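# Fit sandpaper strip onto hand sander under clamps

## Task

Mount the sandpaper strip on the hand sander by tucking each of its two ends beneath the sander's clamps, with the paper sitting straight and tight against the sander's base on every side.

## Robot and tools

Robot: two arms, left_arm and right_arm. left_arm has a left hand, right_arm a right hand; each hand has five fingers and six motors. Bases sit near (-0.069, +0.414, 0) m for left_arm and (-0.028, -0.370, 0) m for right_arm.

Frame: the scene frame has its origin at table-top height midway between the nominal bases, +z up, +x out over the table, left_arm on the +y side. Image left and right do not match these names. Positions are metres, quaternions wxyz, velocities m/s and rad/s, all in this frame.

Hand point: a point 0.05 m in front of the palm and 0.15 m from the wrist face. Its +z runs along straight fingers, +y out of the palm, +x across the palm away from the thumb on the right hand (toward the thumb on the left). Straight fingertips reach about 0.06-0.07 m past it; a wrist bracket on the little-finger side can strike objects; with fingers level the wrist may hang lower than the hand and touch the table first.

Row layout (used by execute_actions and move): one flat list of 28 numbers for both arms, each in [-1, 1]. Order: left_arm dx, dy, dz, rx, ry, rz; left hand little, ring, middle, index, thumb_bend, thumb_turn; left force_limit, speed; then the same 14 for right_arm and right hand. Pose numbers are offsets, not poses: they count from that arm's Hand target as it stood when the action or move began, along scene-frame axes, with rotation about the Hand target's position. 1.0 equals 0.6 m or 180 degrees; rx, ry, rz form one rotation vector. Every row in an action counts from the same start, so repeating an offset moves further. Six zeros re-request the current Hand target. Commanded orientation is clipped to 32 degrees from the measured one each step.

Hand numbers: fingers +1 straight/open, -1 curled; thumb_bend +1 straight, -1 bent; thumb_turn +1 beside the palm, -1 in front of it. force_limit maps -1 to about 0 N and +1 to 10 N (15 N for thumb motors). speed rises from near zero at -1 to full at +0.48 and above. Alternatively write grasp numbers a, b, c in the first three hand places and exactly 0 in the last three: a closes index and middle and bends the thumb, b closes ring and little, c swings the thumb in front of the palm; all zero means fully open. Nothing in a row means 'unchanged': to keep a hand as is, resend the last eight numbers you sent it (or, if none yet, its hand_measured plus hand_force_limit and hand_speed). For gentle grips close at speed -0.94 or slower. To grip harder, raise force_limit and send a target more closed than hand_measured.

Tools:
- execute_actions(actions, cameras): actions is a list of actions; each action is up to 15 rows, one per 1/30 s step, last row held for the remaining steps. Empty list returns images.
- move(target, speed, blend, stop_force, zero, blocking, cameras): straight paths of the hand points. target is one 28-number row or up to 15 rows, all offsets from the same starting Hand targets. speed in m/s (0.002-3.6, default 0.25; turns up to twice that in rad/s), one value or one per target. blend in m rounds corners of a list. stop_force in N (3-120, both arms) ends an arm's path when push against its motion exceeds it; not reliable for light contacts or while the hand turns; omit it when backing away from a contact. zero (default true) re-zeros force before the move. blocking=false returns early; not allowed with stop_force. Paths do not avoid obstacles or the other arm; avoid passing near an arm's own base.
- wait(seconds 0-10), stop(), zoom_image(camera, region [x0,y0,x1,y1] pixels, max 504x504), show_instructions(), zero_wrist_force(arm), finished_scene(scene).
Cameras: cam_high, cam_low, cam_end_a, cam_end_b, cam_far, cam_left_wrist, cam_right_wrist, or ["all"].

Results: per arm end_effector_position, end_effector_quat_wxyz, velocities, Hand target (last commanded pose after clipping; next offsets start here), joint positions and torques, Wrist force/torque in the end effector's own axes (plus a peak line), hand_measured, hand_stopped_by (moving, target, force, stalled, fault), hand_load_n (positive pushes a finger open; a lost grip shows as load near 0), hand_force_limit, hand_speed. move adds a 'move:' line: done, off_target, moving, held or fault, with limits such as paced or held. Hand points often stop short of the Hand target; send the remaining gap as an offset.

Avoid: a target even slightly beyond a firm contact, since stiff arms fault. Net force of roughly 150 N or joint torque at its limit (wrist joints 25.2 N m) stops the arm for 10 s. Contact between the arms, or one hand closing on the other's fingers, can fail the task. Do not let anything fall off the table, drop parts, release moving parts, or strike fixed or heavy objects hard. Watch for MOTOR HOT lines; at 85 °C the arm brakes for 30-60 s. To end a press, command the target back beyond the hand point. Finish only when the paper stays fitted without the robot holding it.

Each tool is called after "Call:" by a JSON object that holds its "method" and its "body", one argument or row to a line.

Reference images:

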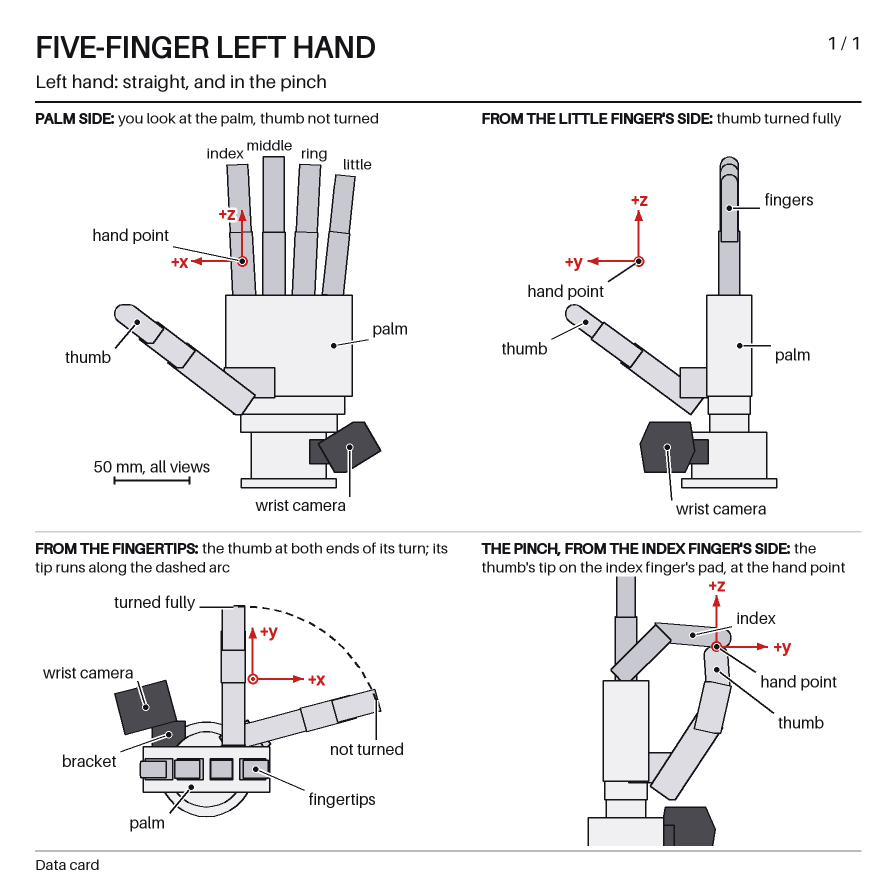

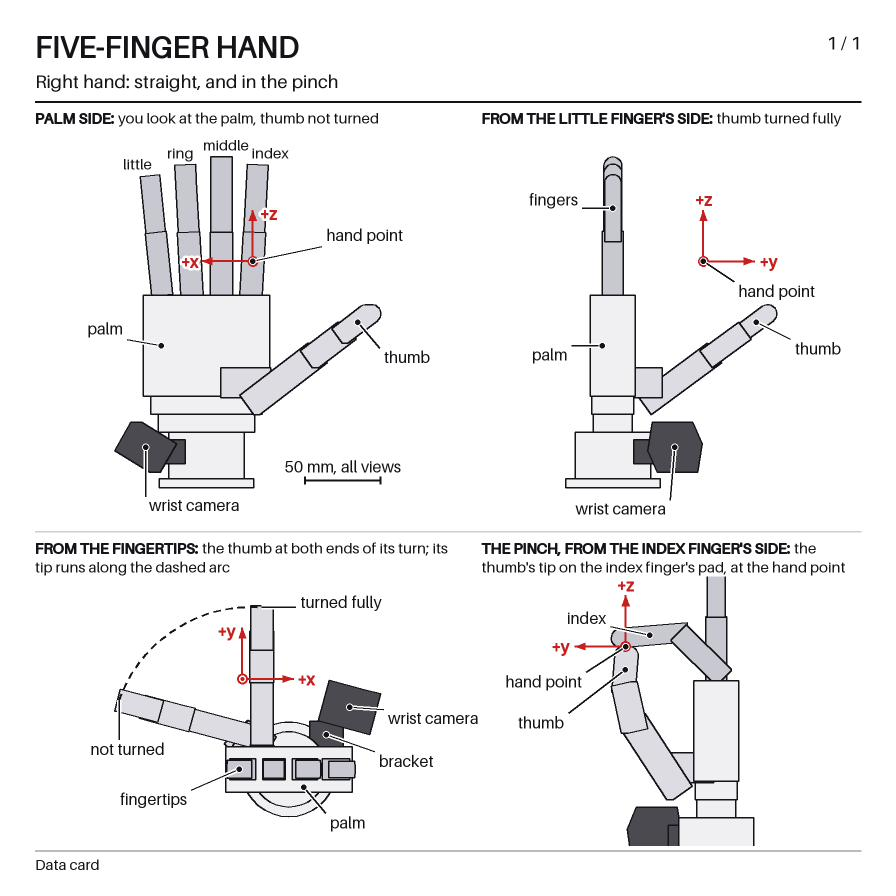

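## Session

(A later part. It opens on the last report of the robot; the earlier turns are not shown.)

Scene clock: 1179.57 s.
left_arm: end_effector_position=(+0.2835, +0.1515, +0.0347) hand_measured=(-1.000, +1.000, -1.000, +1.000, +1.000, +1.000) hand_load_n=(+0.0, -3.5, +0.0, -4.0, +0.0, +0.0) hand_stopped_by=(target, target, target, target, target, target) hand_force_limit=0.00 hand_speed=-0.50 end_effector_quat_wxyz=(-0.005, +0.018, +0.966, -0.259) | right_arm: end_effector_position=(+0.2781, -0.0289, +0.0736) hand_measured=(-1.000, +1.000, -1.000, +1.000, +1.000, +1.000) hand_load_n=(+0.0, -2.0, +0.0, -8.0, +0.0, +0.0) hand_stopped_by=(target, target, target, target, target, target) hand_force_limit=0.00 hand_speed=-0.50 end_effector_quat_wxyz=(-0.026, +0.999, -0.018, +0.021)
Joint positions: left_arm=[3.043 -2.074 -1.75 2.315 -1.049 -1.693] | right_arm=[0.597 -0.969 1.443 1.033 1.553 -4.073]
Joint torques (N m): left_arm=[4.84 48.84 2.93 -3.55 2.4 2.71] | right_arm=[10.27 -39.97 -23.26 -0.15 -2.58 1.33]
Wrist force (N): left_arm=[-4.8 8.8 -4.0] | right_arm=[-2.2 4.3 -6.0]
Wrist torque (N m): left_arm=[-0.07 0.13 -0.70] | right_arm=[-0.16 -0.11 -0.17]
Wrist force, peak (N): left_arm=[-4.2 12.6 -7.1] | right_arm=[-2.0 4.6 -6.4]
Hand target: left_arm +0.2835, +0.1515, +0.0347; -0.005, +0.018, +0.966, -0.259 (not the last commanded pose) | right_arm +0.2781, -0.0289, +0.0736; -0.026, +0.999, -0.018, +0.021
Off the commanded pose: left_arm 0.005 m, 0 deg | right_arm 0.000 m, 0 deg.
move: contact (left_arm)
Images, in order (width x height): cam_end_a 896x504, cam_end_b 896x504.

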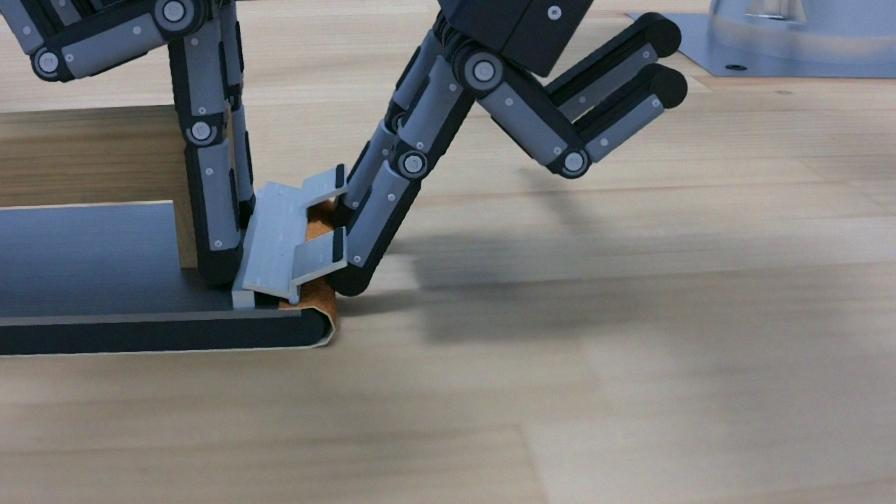

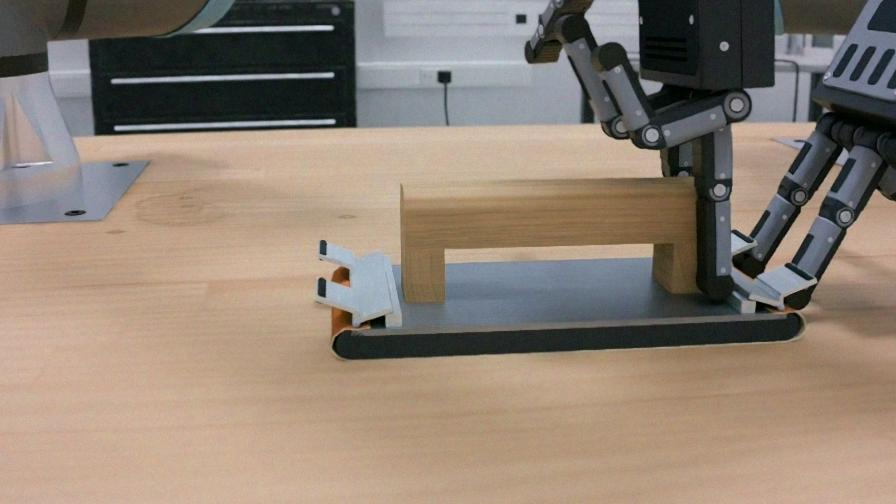

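Call:
{"method": "move", "body": {
  "target": [0,-0.0008,0.0058,0,0,0,-1,1,-1,1,1,1,0,-0.5,0,0,0,0,0,0,-1,1,-1,1,1,1,0,-0.5],
  "speed": 0.01,
  "stop_force": 12,
  "cameras": ["cam_end_a","cam_end_b"]
}}

Call:
{"method": "zoom_image", "body": {
  "camera": "cam_end_a",
  "region": [240, 160, 480, 360]
}}

Scene clock: 1183.77 s.
left_arm: end_effector_position=(+0.2835, +0.1511, +0.0382) hand_measured=(-1.000, +1.000, -1.000, +1.000, +1.000, +1.000) hand_load_n=(+0.0, -5.5, +0.0, -7.0, +0.0, +0.0) hand_stopped_by=(target, target, target, target, target, target) hand_force_limit=0.00 hand_speed=-0.50 end_effector_quat_wxyz=(-0.005, +0.018, +0.966, -0.259) | right_arm: end_effector_position=(+0.2781, -0.0289, +0.0736) hand_measured=(-1.000, +1.000, -1.000, +1.000, +1.000, +1.000) hand_load_n=(+0.0, -2.5, +0.0, -8.5, +0.0, +0.0) hand_stopped_by=(target, target, target, target, target, target) hand_force_limit=0.00 hand_speed=-0.50 end_effector_quat_wxyz=(-0.026, +0.999, -0.018, +0.021)
Joint positions: left_arm=[3.042 -2.069 -1.747 2.307 -1.049 -1.695] | right_arm=[0.597 -0.969 1.443 1.033 1.553 -4.073]
Joint torques (N m): left_arm=[-11.08 54.35 26.34 -6.04 5.71 -2.46] | right_arm=[10.5 -37.03 -22.8 -0.68 -3.01 1.14]
Wrist force (N): left_arm=[-2.3 14.0 5.0] | right_arm=[0.6 4.8 -11.9]
Wrist torque (N m): left_arm=[-0.80 0.48 -0.57] | right_arm=[0.18 0.06 0.02]
Wrist force, peak (N): left_arm=[-2.2 16.0 4.6] | right_arm=[0.2 5.4 -12.3]
Hand target: left_arm +0.2835, +0.1510, +0.0382; -0.005, +0.018, +0.966, -0.259 | right_arm +0.2781, -0.0289, +0.0736; -0.026, +0.999, -0.018, +0.021
Off the commanded pose: left_arm 0.000 m, 0 deg | right_arm 0.000 m, 0 deg.
move: done
Images, in order (width x height): cam_end_a 896x504, cam_end_b 896x504.

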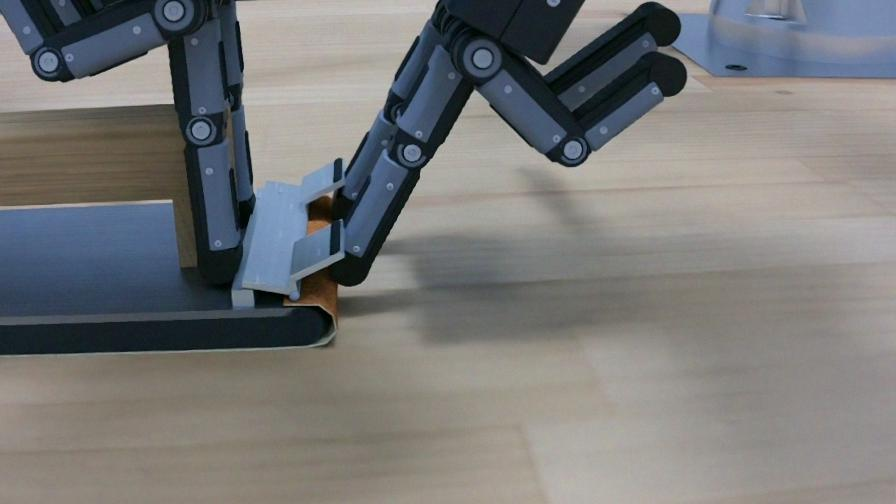

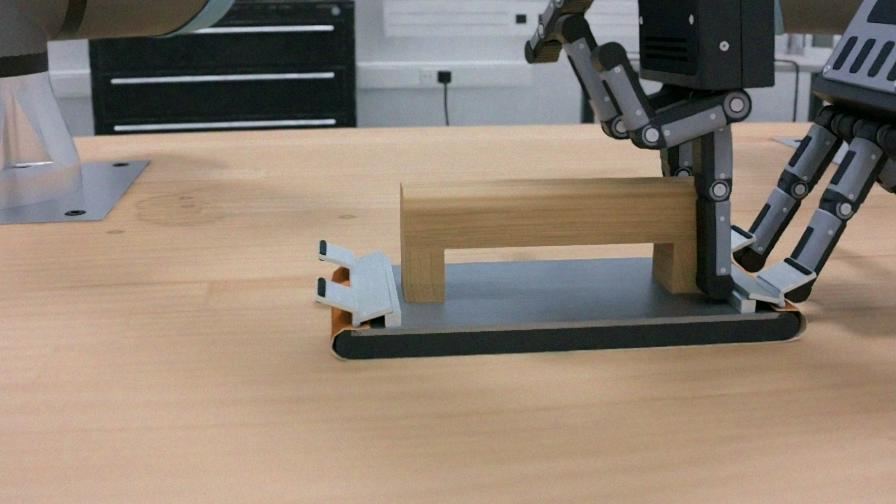

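Scaled by 2.100 from the camera's 896x504 image, which has a finer 1280x720 frame.

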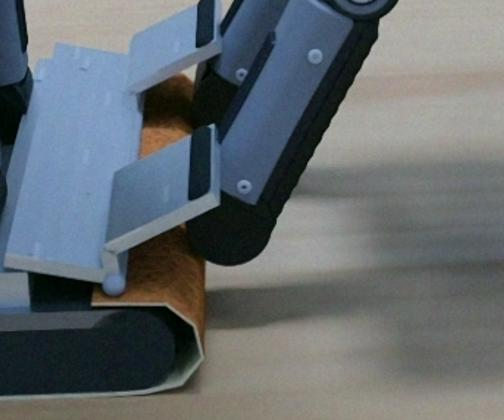

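Call:
{"method": "move", "body": {
  "target": [0,-0.0015,0.0042,0,0,0,-1,1,-1,1,1,1,0,-0.5,0,0,0,0,0,0,-1,1,-1,1,1,1,0,-0.5],
  "speed": 0.01,
  "stop_force": 10,
  "cameras": ["cam_end_a","cam_end_b"]
}}

Call:
{"method": "zoom_image", "body": {
  "camera": "cam_end_a",
  "region": [240, 160, 480, 360]
}}

Scene clock: 1186.93 s.
left_arm: end_effector_position=(+0.2835, +0.1501, +0.0407) hand_measured=(-1.000, +1.000, -1.000, +1.000, +1.000, +1.000) hand_load_n=(+0.0, -6.0, +0.0, -7.0, +0.0, +0.0) hand_stopped_by=(target, target, target, target, target, target) hand_force_limit=0.00 hand_speed=-0.50 end_effector_quat_wxyz=(-0.005, +0.018, +0.966, -0.259) | right_arm: end_effector_position=(+0.2781, -0.0289, +0.0736) hand_measured=(-1.000, +1.000, -1.000, +1.000, +1.000, +1.000) hand_load_n=(+0.0, -2.5, +0.0, -8.5, +0.0, +0.0) hand_stopped_by=(target, target, target, target, target, target) hand_force_limit=0.00 hand_speed=-0.50 end_effector_quat_wxyz=(-0.026, +0.999, -0.018, +0.021)
Joint positions: left_arm=[3.039 -2.066 -1.744 2.302 -1.05 -1.697] | right_arm=[0.597 -0.969 1.443 1.033 1.553 -4.073]
Joint torques (N m): left_arm=[-11.88 52.85 26.04 -5.78 3.05 -2.47] | right_arm=[10.55 -35.08 -22.64 -1.05 -2.91 1.2]
Wrist force (N): left_arm=[-2.0 15.1 1.3] | right_arm=[1.3 5.2 -9.1]
Wrist torque (N m): left_arm=[-0.63 0.38 -0.56] | right_arm=[0.01 0.02 0.07]
Wrist force, peak (N): left_arm=[-2.2 15.6 2.7] | right_arm=[0.8 5.1 -12.0]
Hand target: left_arm +0.2835, +0.1501, +0.0407; -0.005, +0.018, +0.966, -0.259 | right_arm +0.2781, -0.0289, +0.0736; -0.026, +0.999, -0.018, +0.021
Off the commanded pose: left_arm 0.000 m, 0 deg | right_arm 0.000 m, 0 deg.
move: done
Images, in order (width x height): cam_end_a 896x504, cam_end_b 896x504.

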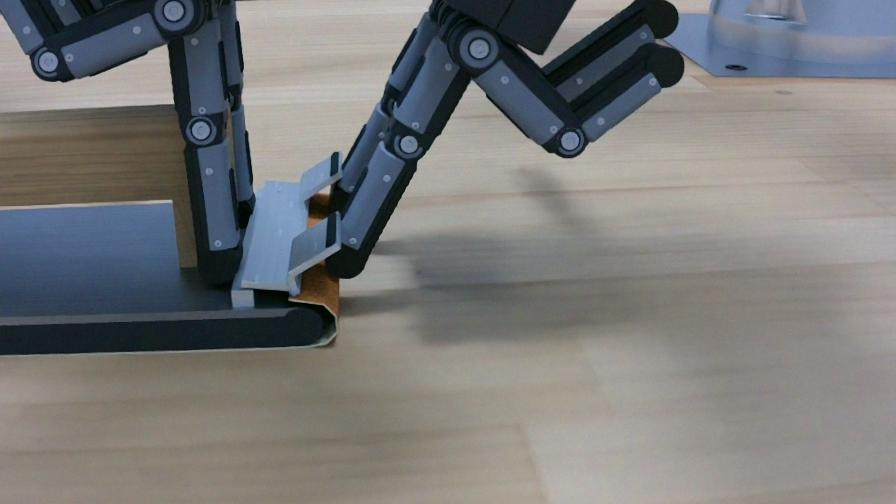

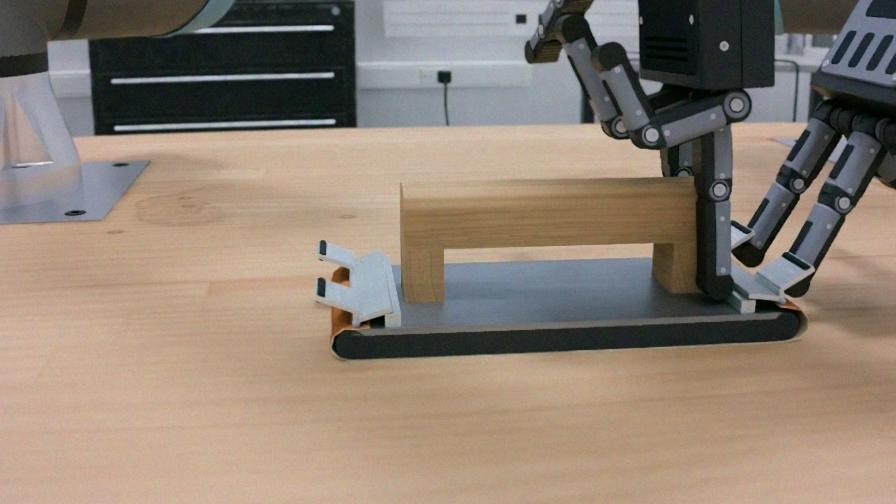

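Scaled by 2.100 from the camera's 896x504 image, which has a finer 1280x720 frame.

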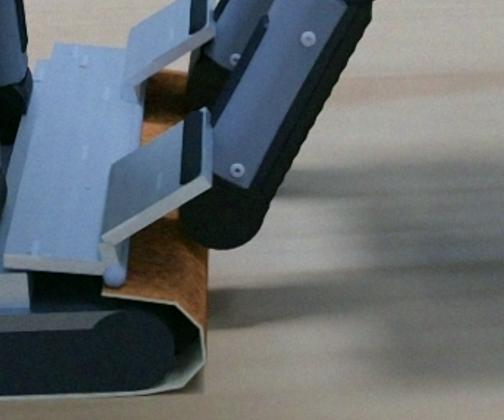

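Call:
{"method": "move", "body": {
  "target": [0,-0.0028,0.0047,0,0,0,-1,1,-1,1,1,1,0,-0.5,0,0,0,0,0,0,-1,1,-1,1,1,1,0,-0.5],
  "speed": 0.01,
  "stop_force": 10,
  "cameras": ["cam_end_a","cam_end_b"]
}}

Call:
{"method": "zoom_image", "body": {
  "camera": "cam_end_a",
  "region": [240, 160, 480, 360]
}}

Scene clock: 1189.67 s.
left_arm: end_effector_position=(+0.2835, +0.1485, +0.0435) hand_measured=(-1.000, +1.000, -1.000, +1.000, +1.000, +1.000) hand_load_n=(+0.0, -6.0, +0.0, -7.5, +0.0, +0.0) hand_stopped_by=(target, target, target, target, target, target) hand_force_limit=0.00 hand_speed=-0.50 end_effector_quat_wxyz=(-0.005, +0.018, +0.966, -0.259) | right_arm: end_effector_position=(+0.2781, -0.0289, +0.0736) hand_measured=(-1.000, +1.000, -1.000, +1.000, +1.000, +1.000) hand_load_n=(+0.0, -4.0, +0.0, -11.5, +0.0, +0.0) hand_stopped_by=(target, target, target, target, target, target) hand_force_limit=0.00 hand_speed=-0.50 end_effector_quat_wxyz=(-0.026, +0.999, -0.018, +0.021)
Joint positions: left_arm=[3.035 -2.063 -1.739 2.296 -1.05 -1.702] | right_arm=[0.597 -0.969 1.443 1.033 1.553 -4.073]
Joint torques (N m): left_arm=[-13.66 51.18 25.52 -5.15 3.6 -2.48] | right_arm=[9.19 -33.36 -22.36 -1.5 -2.97 1.02]
Wrist force (N): left_arm=[-2.0 16.8 -4.7] | right_arm=[1.0 8.4 -7.3]
Wrist torque (N m): left_arm=[-0.28 0.35 -0.58] | right_arm=[-0.14 0.06 0.10]
Wrist force, peak (N): left_arm=[-2.0 17.3 -4.3] | right_arm=[0.8 8.7 -7.6]
Hand target: left_arm +0.2835, +0.1485, +0.0435; -0.005, +0.018, +0.966, -0.259 | right_arm +0.2781, -0.0289, +0.0736; -0.026, +0.999, -0.018, +0.021
Off the commanded pose: left_arm 0.000 m, 0 deg | right_arm 0.000 m, 0 deg.
move: done
Images, in order (width x height): cam_end_a 896x504, cam_end_b 896x504.

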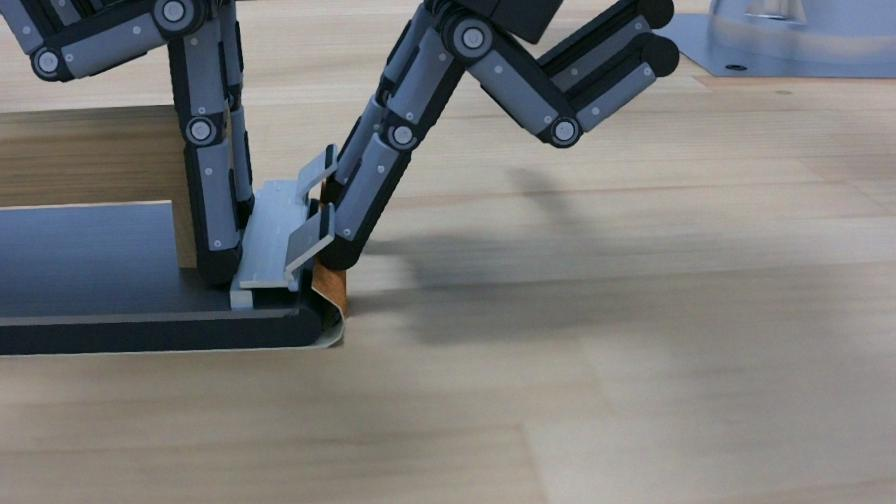

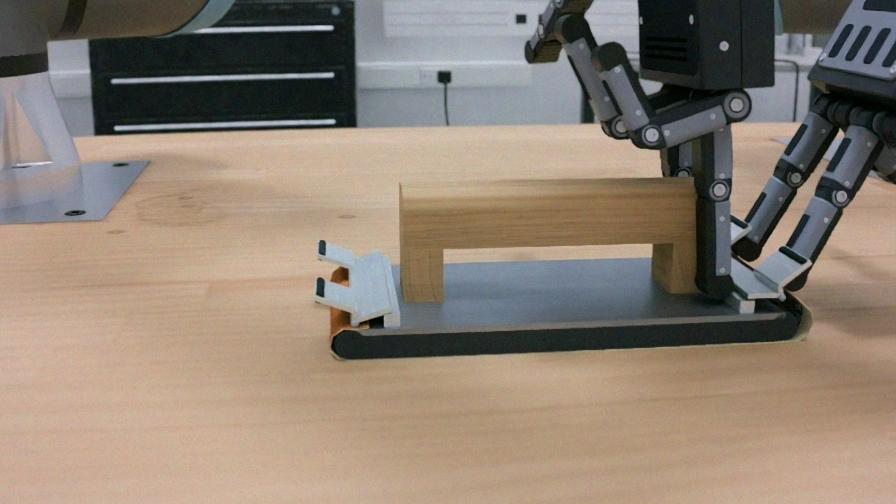

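Scaled by 2.100 from the camera's 896x504 image, which has a finer 1280x720 frame.

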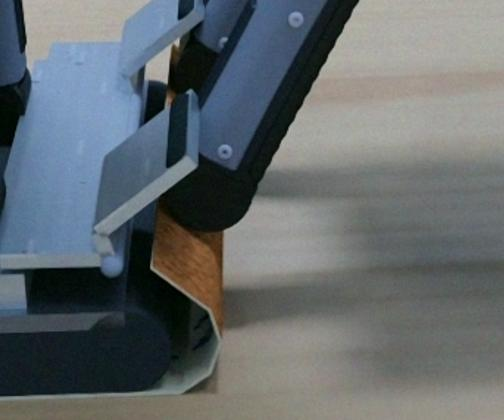

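Call:
{"method": "move", "body": {
  "target": [0,-0.0033,0.0042,0,0,0,-1,1,-1,1,1,1,0,-0.5,0,0,0,0,0,0,-1,1,-1,1,1,1,0,-0.5],
  "speed": 0.01,
  "stop_force": 8,
  "cameras": ["cam_end_a","cam_end_b"]
}}

Call:
{"method": "zoom_image", "body": {
  "camera": "cam_end_a",
  "region": [240, 160, 480, 360]
}}

Scene clock: 1194.93 s.
left_arm: end_effector_position=(+0.2835, +0.1465, +0.0460) hand_measured=(-1.000, +1.000, -1.000, +1.000, +1.000, +1.000) hand_load_n=(+0.0, -6.0, +0.0, -7.5, +0.0, +0.0) hand_stopped_by=(target, target, target, target, target, target) hand_force_limit=0.00 hand_speed=-0.50 end_effector_quat_wxyz=(-0.005, +0.018, +0.966, -0.259) | right_arm: end_effector_position=(+0.2781, -0.0289, +0.0736) hand_measured=(-1.000, +1.000, -1.000, +0.998, +1.000, +1.000) hand_load_n=(+0.0, -6.0, +0.0, -14.0, +0.0, +0.0) hand_stopped_by=(target, target, target, target, target, target) hand_force_limit=0.00 hand_speed=-0.50 end_effector_quat_wxyz=(-0.026, +0.999, -0.018, +0.021)
Joint positions: left_arm=[3.031 -2.06 -1.734 2.291 -1.05 -1.707] | right_arm=[0.597 -0.969 1.443 1.033 1.553 -4.073]
Joint torques (N m): left_arm=[-15.07 47.7 24.55 -4.22 3.86 -2.47] | right_arm=[9.52 -29.83 -21.58 -1.52 -3 1.11]
Wrist force (N): left_arm=[-1.5 18.2 -12.3] | right_arm=[1.3 11.0 -6.9]
Wrist torque (N m): left_arm=[0.23 0.17 -0.58] | right_arm=[-0.20 0.02 0.18]
Wrist force, peak (N): left_arm=[-1.4 18.6 -12.7] | right_arm=[1.2 11.3 -7.3]
Hand target: left_arm +0.2835, +0.1465, +0.0460; -0.005, +0.018, +0.966, -0.259 | right_arm +0.2781, -0.0289, +0.0736; -0.026, +0.999, -0.018, +0.021
Off the commanded pose: left_arm 0.000 m, 0 deg | right_arm 0.000 m, 0 deg.
move: done
Images, in order (width x height): cam_end_a 896x504, cam_end_b 896x504.

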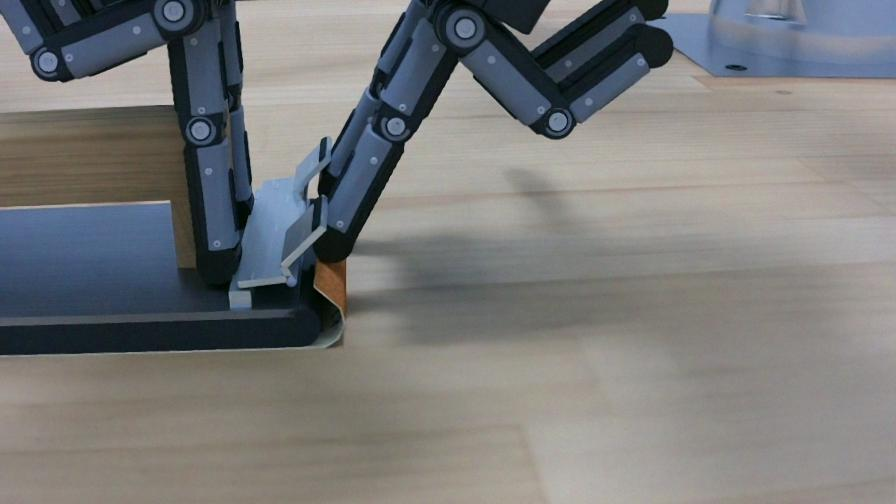

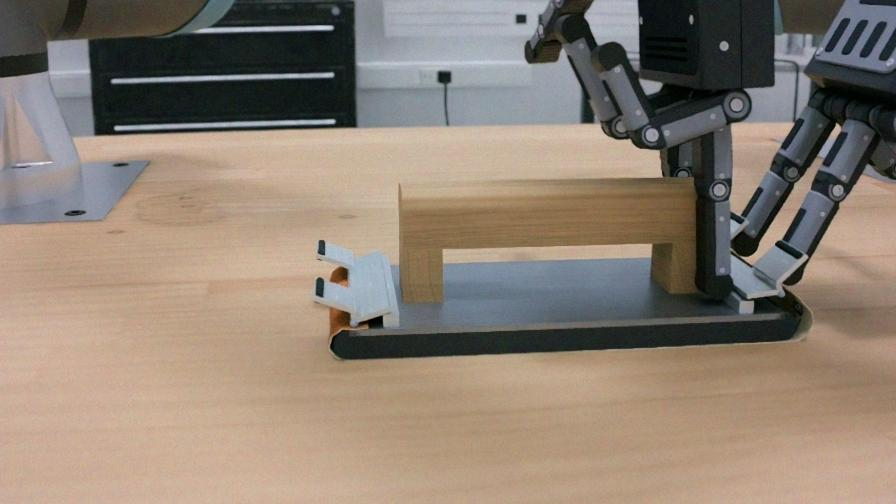

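Scaled by 2.100 from the camera's 896x504 image, which has a finer 1280x720 frame.

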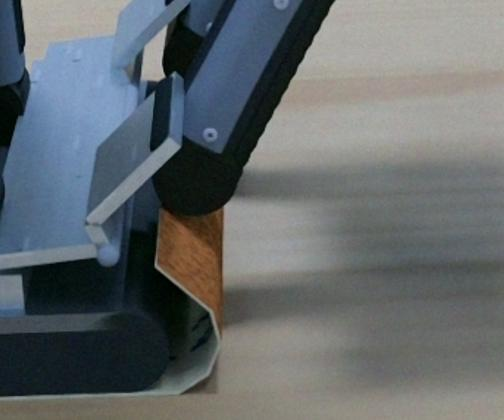

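Call:
{"method": "move", "body": {
  "target": [0,-0.0005,0.005,0,0,0,-1,1,-1,1,1,1,0,-0.5,0,0,0,0,0,0,-1,1,-1,1,1,1,0,-0.5],
  "speed": 0.01,
  "stop_force": 8,
  "cameras": ["cam_end_a","cam_end_b"]
}}

Call:
{"method": "zoom_image", "body": {
  "camera": "cam_end_a",
  "region": [240, 160, 480, 360]
}}

Scene clock: 1201.83 s.
left_arm: end_effector_position=(+0.2835, +0.1462, +0.0490) hand_measured=(-1.000, +1.000, -1.000, +1.000, +1.000, +1.000) hand_load_n=(+0.0, -2.5, +0.0, -3.5, +0.0, +0.0) hand_stopped_by=(target, target, target, target, target, target) hand_force_limit=0.00 hand_speed=-0.50 end_effector_quat_wxyz=(-0.005, +0.018, +0.966, -0.259) | right_arm: end_effector_position=(+0.2781, -0.0289, +0.0736) hand_measured=(-1.000, +1.000, -1.000, +0.998, +1.000, +1.000) hand_load_n=(+0.0, -2.5, +0.0, -7.5, +0.0, +0.0) hand_stopped_by=(target, target, target, target, target, target) hand_force_limit=0.00 hand_speed=-0.50 end_effector_quat_wxyz=(-0.026, +0.999, -0.018, +0.021)
Joint positions: left_arm=[3.03 -2.056 -1.731 2.285 -1.05 -1.708] | right_arm=[0.597 -0.969 1.443 1.033 1.553 -4.073]
Joint torques (N m): left_arm=[-9.03 51.29 24.84 -5.59 1.36 -2.39] | right_arm=[9.28 -27.1 -21.67 -0.12 -2.99 0.94]
Wrist force (N): left_arm=[-1.7 5.9 1.8] | right_arm=[0.5 4.0 -5.8]
Wrist torque (N m): left_arm=[-0.43 0.31 -0.33] | right_arm=[-0.17 0.00 0.02]
Wrist force, peak (N): left_arm=[-1.1 18.2 -12.4] | right_arm=[1.1 11.2 -7.4]
Hand target: left_arm +0.2835, +0.1462, +0.0490; -0.005, +0.018, +0.966, -0.259 | right_arm +0.2781, -0.0289, +0.0736; -0.026, +0.999, -0.018, +0.021
Off the commanded pose: left_arm 0.000 m, 0 deg | right_arm 0.000 m, 0 deg.
move: done
Images, in order (width x height): cam_end_a 896x504, cam_end_b 896x504.

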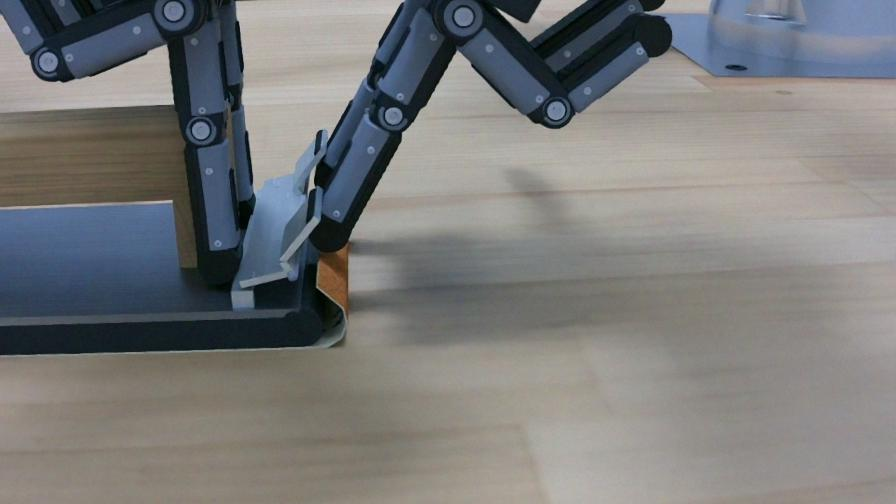

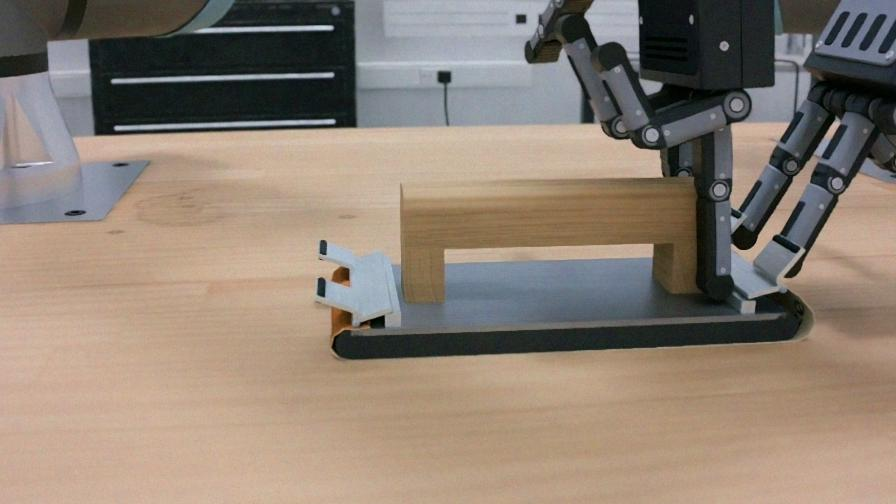

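Scaled by 2.100 from the camera's 896x504 image, which has a finer 1280x720 frame.

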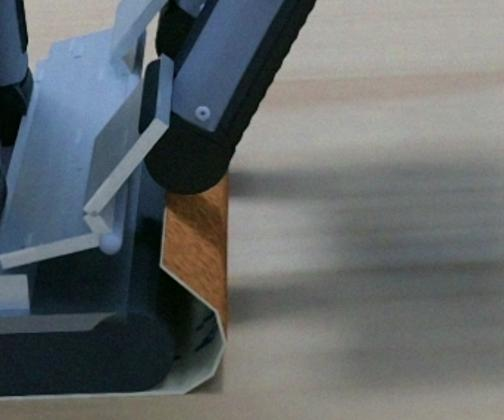

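Call:
{"method": "move", "body": {
  "target": [0,-0.0025,0.005,0,0,0,-1,1,-1,1,1,1,0,-0.5,0,0,0,0,0,0,-1,1,-1,1,1,1,0,-0.5],
  "speed": 0.01,
  "stop_force": 8,
  "cameras": ["cam_end_a"]
}}

Call:
{"method": "zoom_image", "body": {
  "camera": "cam_end_a",
  "region": [240, 160, 480, 360]
}}

Scene clock: 1204.93 s.
left_arm: end_effector_position=(+0.2835, +0.1447, +0.0520) hand_measured=(-1.000, +1.000, -1.000, +1.000, +1.000, +1.000) hand_load_n=(+0.0, -1.5, +0.0, -2.5, +0.0, +0.0) hand_stopped_by=(target, target, target, target, target, target) hand_force_limit=0.00 hand_speed=-0.50 end_effector_quat_wxyz=(-0.005, +0.018, +0.966, -0.259) | right_arm: end_effector_position=(+0.2781, -0.0289, +0.0736) hand_measured=(-1.000, +1.000, -1.000, +0.998, +1.000, +1.000) hand_load_n=(+0.0, -2.5, +0.0, -7.0, -0.5, +0.0) hand_stopped_by=(target, target, target, target, target, target) hand_force_limit=0.00 hand_speed=-0.50 end_effector_quat_wxyz=(-0.026, +0.999, -0.018, +0.021)
Joint positions: left_arm=[3.026 -2.053 -1.726 2.278 -1.05 -1.712] | right_arm=[0.597 -0.969 1.443 1.033 1.553 -4.073]
Joint torques (N m): left_arm=[-8.36 50.37 24.61 -5.49 -0.01 -2.44] | right_arm=[9.13 -24.8 -21.42 1.24 -2.95 0.81]
Wrist force (N): left_arm=[-2.0 3.2 0.8] | right_arm=[0.6 3.3 -5.3]
Wrist torque (N m): left_arm=[-0.41 0.32 -0.28] | right_arm=[-0.19 -0.01 0.00]
Wrist force, peak (N): left_arm=[-1.9 6.3 2.0] | right_arm=[0.8 4.2 -6.2]
Hand target: left_arm +0.2835, +0.1447, +0.0520; -0.005, +0.018, +0.966, -0.259 | right_arm +0.2781, -0.0289, +0.0736; -0.026, +0.999, -0.018, +0.021
Off the commanded pose: left_arm 0.000 m, 0 deg | right_arm 0.000 m, 0 deg.
move: done
Images, in order (width x height): cam_end_a 896x504.

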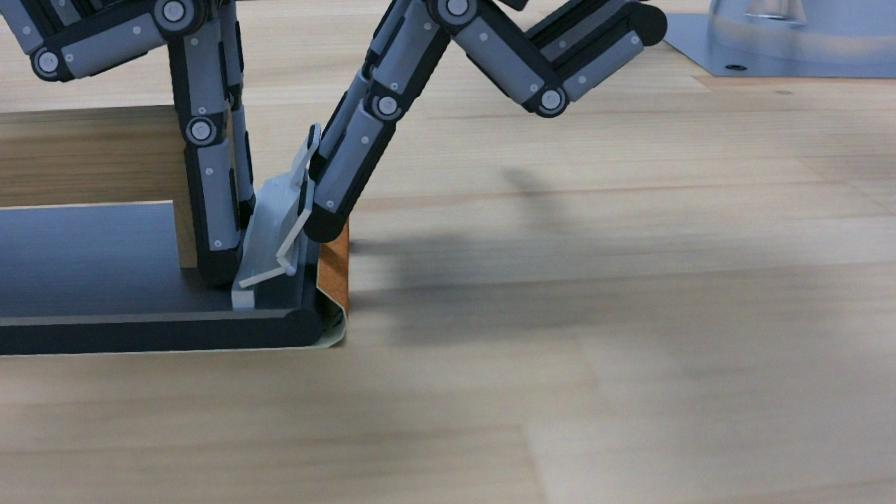

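Scaled by 2.100 from the camera's 896x504 image, which has a finer 1280x720 frame.

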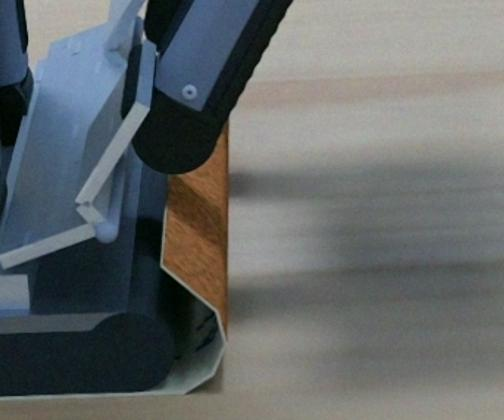

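Loads are falling; continue to the snap.

Call:
{"method": "move", "body": {
  "target": [
    [0,-0.0042,0.005,0,0,0,-1,1,-1,1,1,1,0,-0.5,0,0,0,0,0,0,-1,1,-1,1,1,1,0,-0.5],
    [0,-0.0092,0.01,0,0,0,-1,1,-1,1,1,1,0,-0.5,0,0,0,0,0,0,-1,1,-1,1,1,1,0,-0.5]
  ],
  "speed": 0.01,
  "stop_force": 8,
  "cameras": ["cam_end_a"]
}}

Call:
{"method": "zoom_image", "body": {
  "camera": "cam_end_a",
  "region": [240, 160, 480, 360]
}}

Scene clock: 1208.33 s.
left_arm: end_effector_position=(+0.2835, +0.1392, +0.0580) hand_measured=(-1.000, +1.000, -1.000, +1.000, +1.000, +1.000) hand_load_n=(+0.0, +0.0, +0.0, +0.0, -0.5, +0.0) hand_stopped_by=(target, target, target, target, target, target) hand_force_limit=0.00 hand_speed=-0.50 end_effector_quat_wxyz=(-0.005, +0.018, +0.966, -0.259) | right_arm: end_effector_position=(+0.2781, -0.0289, +0.0736) hand_measured=(-1.000, +1.000, -1.000, +1.000, +1.000, +1.000) hand_load_n=(+0.0, -1.5, +0.0, -5.5, +0.0, +0.0) hand_stopped_by=(target, target, target, target, target, target) hand_force_limit=0.00 hand_speed=-0.50 end_effector_quat_wxyz=(-0.026, +0.999, -0.018, +0.021)
Joint positions: left_arm=[3.013 -2.049 -1.712 2.267 -1.051 -1.727] | right_arm=[0.597 -0.969 1.443 1.033 1.553 -4.073]
Joint torques (N m): left_arm=[-7.9 49.17 24.41 -5.21 -1.26 -2.32] | right_arm=[9.45 -25.83 -21.06 1.26 -3 0.96]
Wrist force (N): left_arm=[-2.3 -1.1 -1.0] | right_arm=[-0.3 1.8 -4.4]
Wrist torque (N m): left_arm=[-0.16 0.34 -0.24] | right_arm=[-0.18 0.04 -0.08]
Wrist force, peak (N): left_arm=[-2.4 3.7 0.8] | right_arm=[0.5 3.7 -5.6]
Hand target: left_arm +0.2835, +0.1392, +0.0580; -0.005, +0.018, +0.966, -0.259 | right_arm +0.2781, -0.0289, +0.0736; -0.026, +0.999, -0.018, +0.021
Off the commanded pose: left_arm 0.000 m, 0 deg | right_arm 0.000 m, 0 deg.
move: done
Images, in order (width x height): cam_end_a 896x504.

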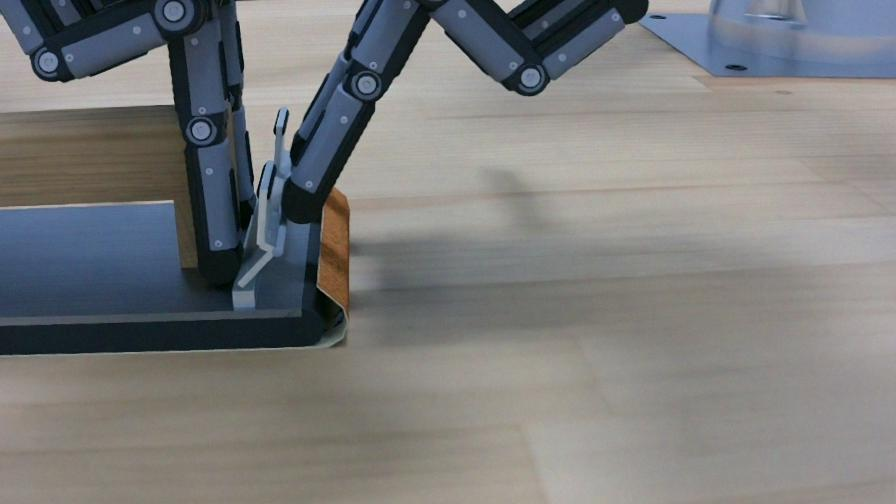

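Scaled by 2.100 from the camera's 896x504 image, which has a finer 1280x720 frame.

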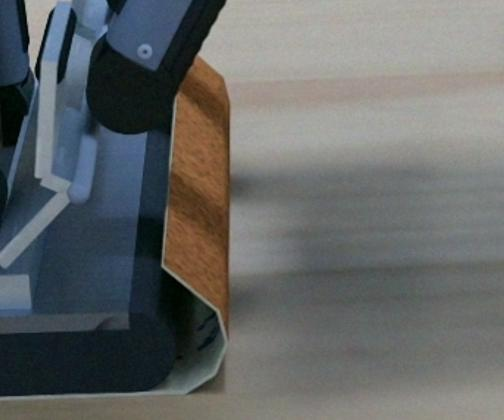

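Call:
{"method": "move", "body": {
  "target": [
    [0,0.03,0.02,0,0,0,-1,1,-1,1,1,1,0,-0.5,0,0,0,0,0,0,-1,1,-1,1,1,1,0,-0.5],
    [0,0.085,0.03,0,0,0,-1,1,-1,1,1,1,0,-0.5,0,0,0,0,0,0,-1,1,-1,1,1,1,0,-0.5],
    [0.001,0.085,0,-0.1,0,0.0035,-1,1,-1,1,1,1,0,-0.5,0,0,0,0,0,0,-1,1,-1,1,1,1,0,-0.5]
  ],
  "speed": 0.08,
  "cameras": ["cam_end_a","cam_end_b","cam_far","cam_low"]
}}

Call:
{"method": "zoom_image", "body": {
  "camera": "cam_end_a",
  "region": [220, 80, 460, 360]
}}

Scene clock: 1235.67 s.
left_arm: end_effector_position=(+0.2841, +0.1902, +0.0580) hand_measured=(-1.000, +1.000, -1.000, +1.000, +1.000, +1.000) hand_load_n=(+0.0, +0.0, +0.0, +0.0, +0.0, +0.0) hand_stopped_by=(target, target, target, target, target, target) hand_force_limit=0.00 hand_speed=-0.50 end_effector_quat_wxyz=(-0.001, +0.013, +0.913, -0.407) | right_arm: end_effector_position=(+0.2781, -0.0289, +0.0736) hand_measured=(-1.000, +1.000, -1.000, +1.000, +1.000, +1.000) hand_load_n=(+0.5, -1.5, +0.0, -5.0, +0.0, +0.0) hand_stopped_by=(target, target, target, target, target, target) hand_force_limit=0.00 hand_speed=-0.50 end_effector_quat_wxyz=(-0.026, +0.999, -0.018, +0.021)
Joint positions: left_arm=[3.33 -2.059 -1.896 2.209 -0.746 -1.321] | right_arm=[0.597 -0.969 1.443 1.033 1.553 -4.073]
Joint torques (N m): left_arm=[8.32 25.98 0.95 -5.43 2.97 2.85] | right_arm=[8.44 -31.07 -19.92 1.19 -2.81 0.89]
Wrist force (N): left_arm=[-2.3 -1.4 -1.1] | right_arm=[-0.1 1.8 -4.5]
Wrist torque (N m): left_arm=[-0.26 0.31 -0.37] | right_arm=[-0.18 0.00 -0.05]
Wrist force, peak (N): left_arm=[-2.8 -1.8 -1.6] | right_arm=[-0.3 2.2 -4.8]
Hand target: left_arm +0.2841, +0.1902, +0.0580; -0.001, +0.013, +0.913, -0.407 | right_arm +0.2781, -0.0289, +0.0736; -0.026, +0.999, -0.018, +0.021
Off the commanded pose: left_arm 0.000 m, 0 deg | right_arm 0.000 m, 0 deg.
move: done
Images, in order (width x height): cam_low 896x504, cam_end_a 896x504, cam_end_b 896x504, cam_far 896x504.

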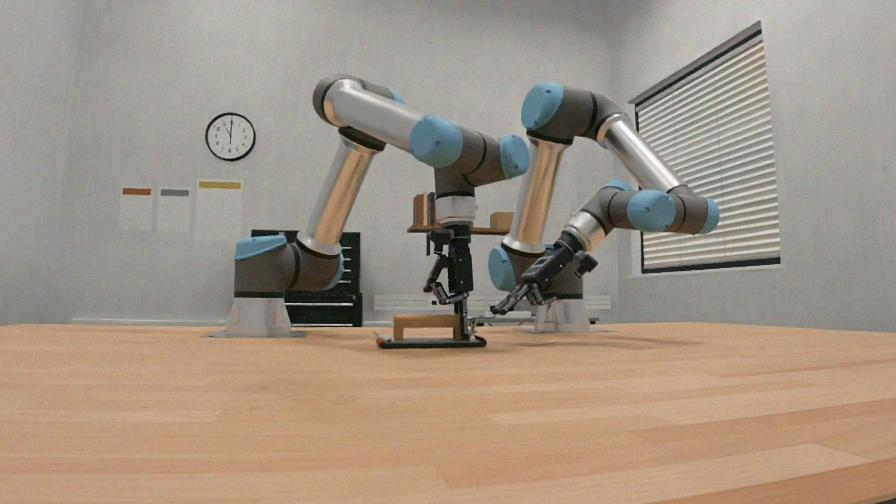

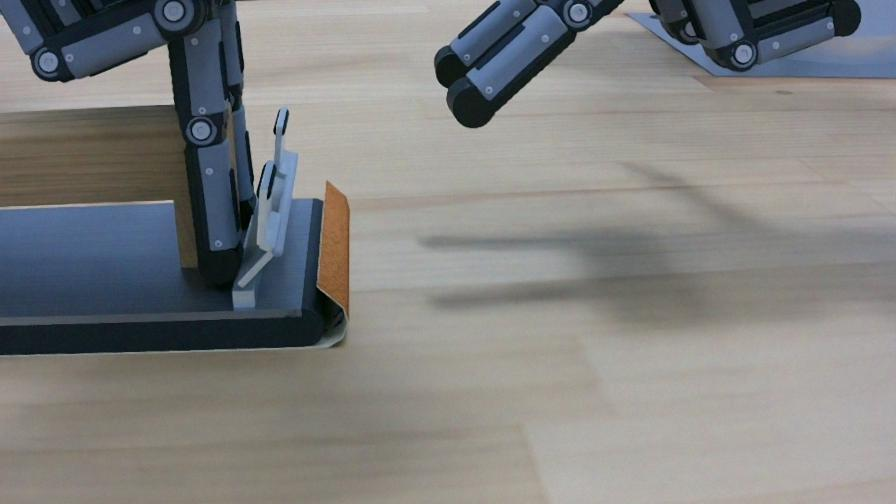

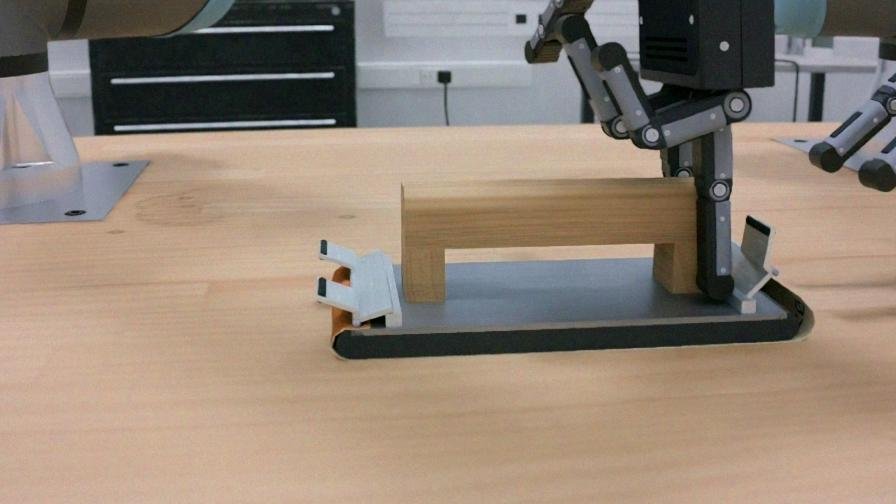

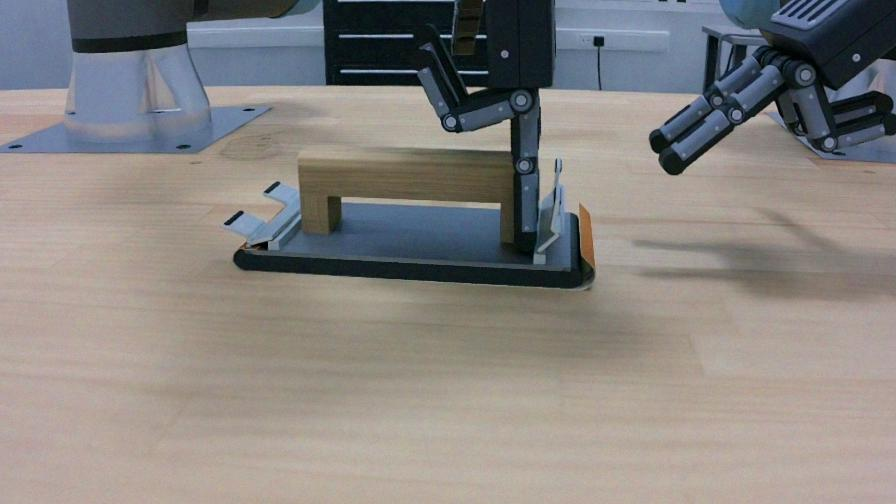

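Scaled by 1.800 from the camera's 896x504 image, which has a finer 1280x720 frame.

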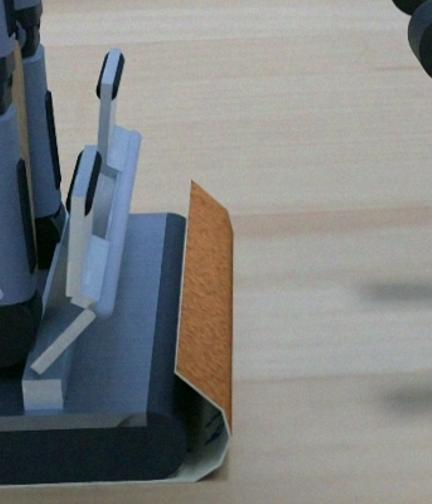

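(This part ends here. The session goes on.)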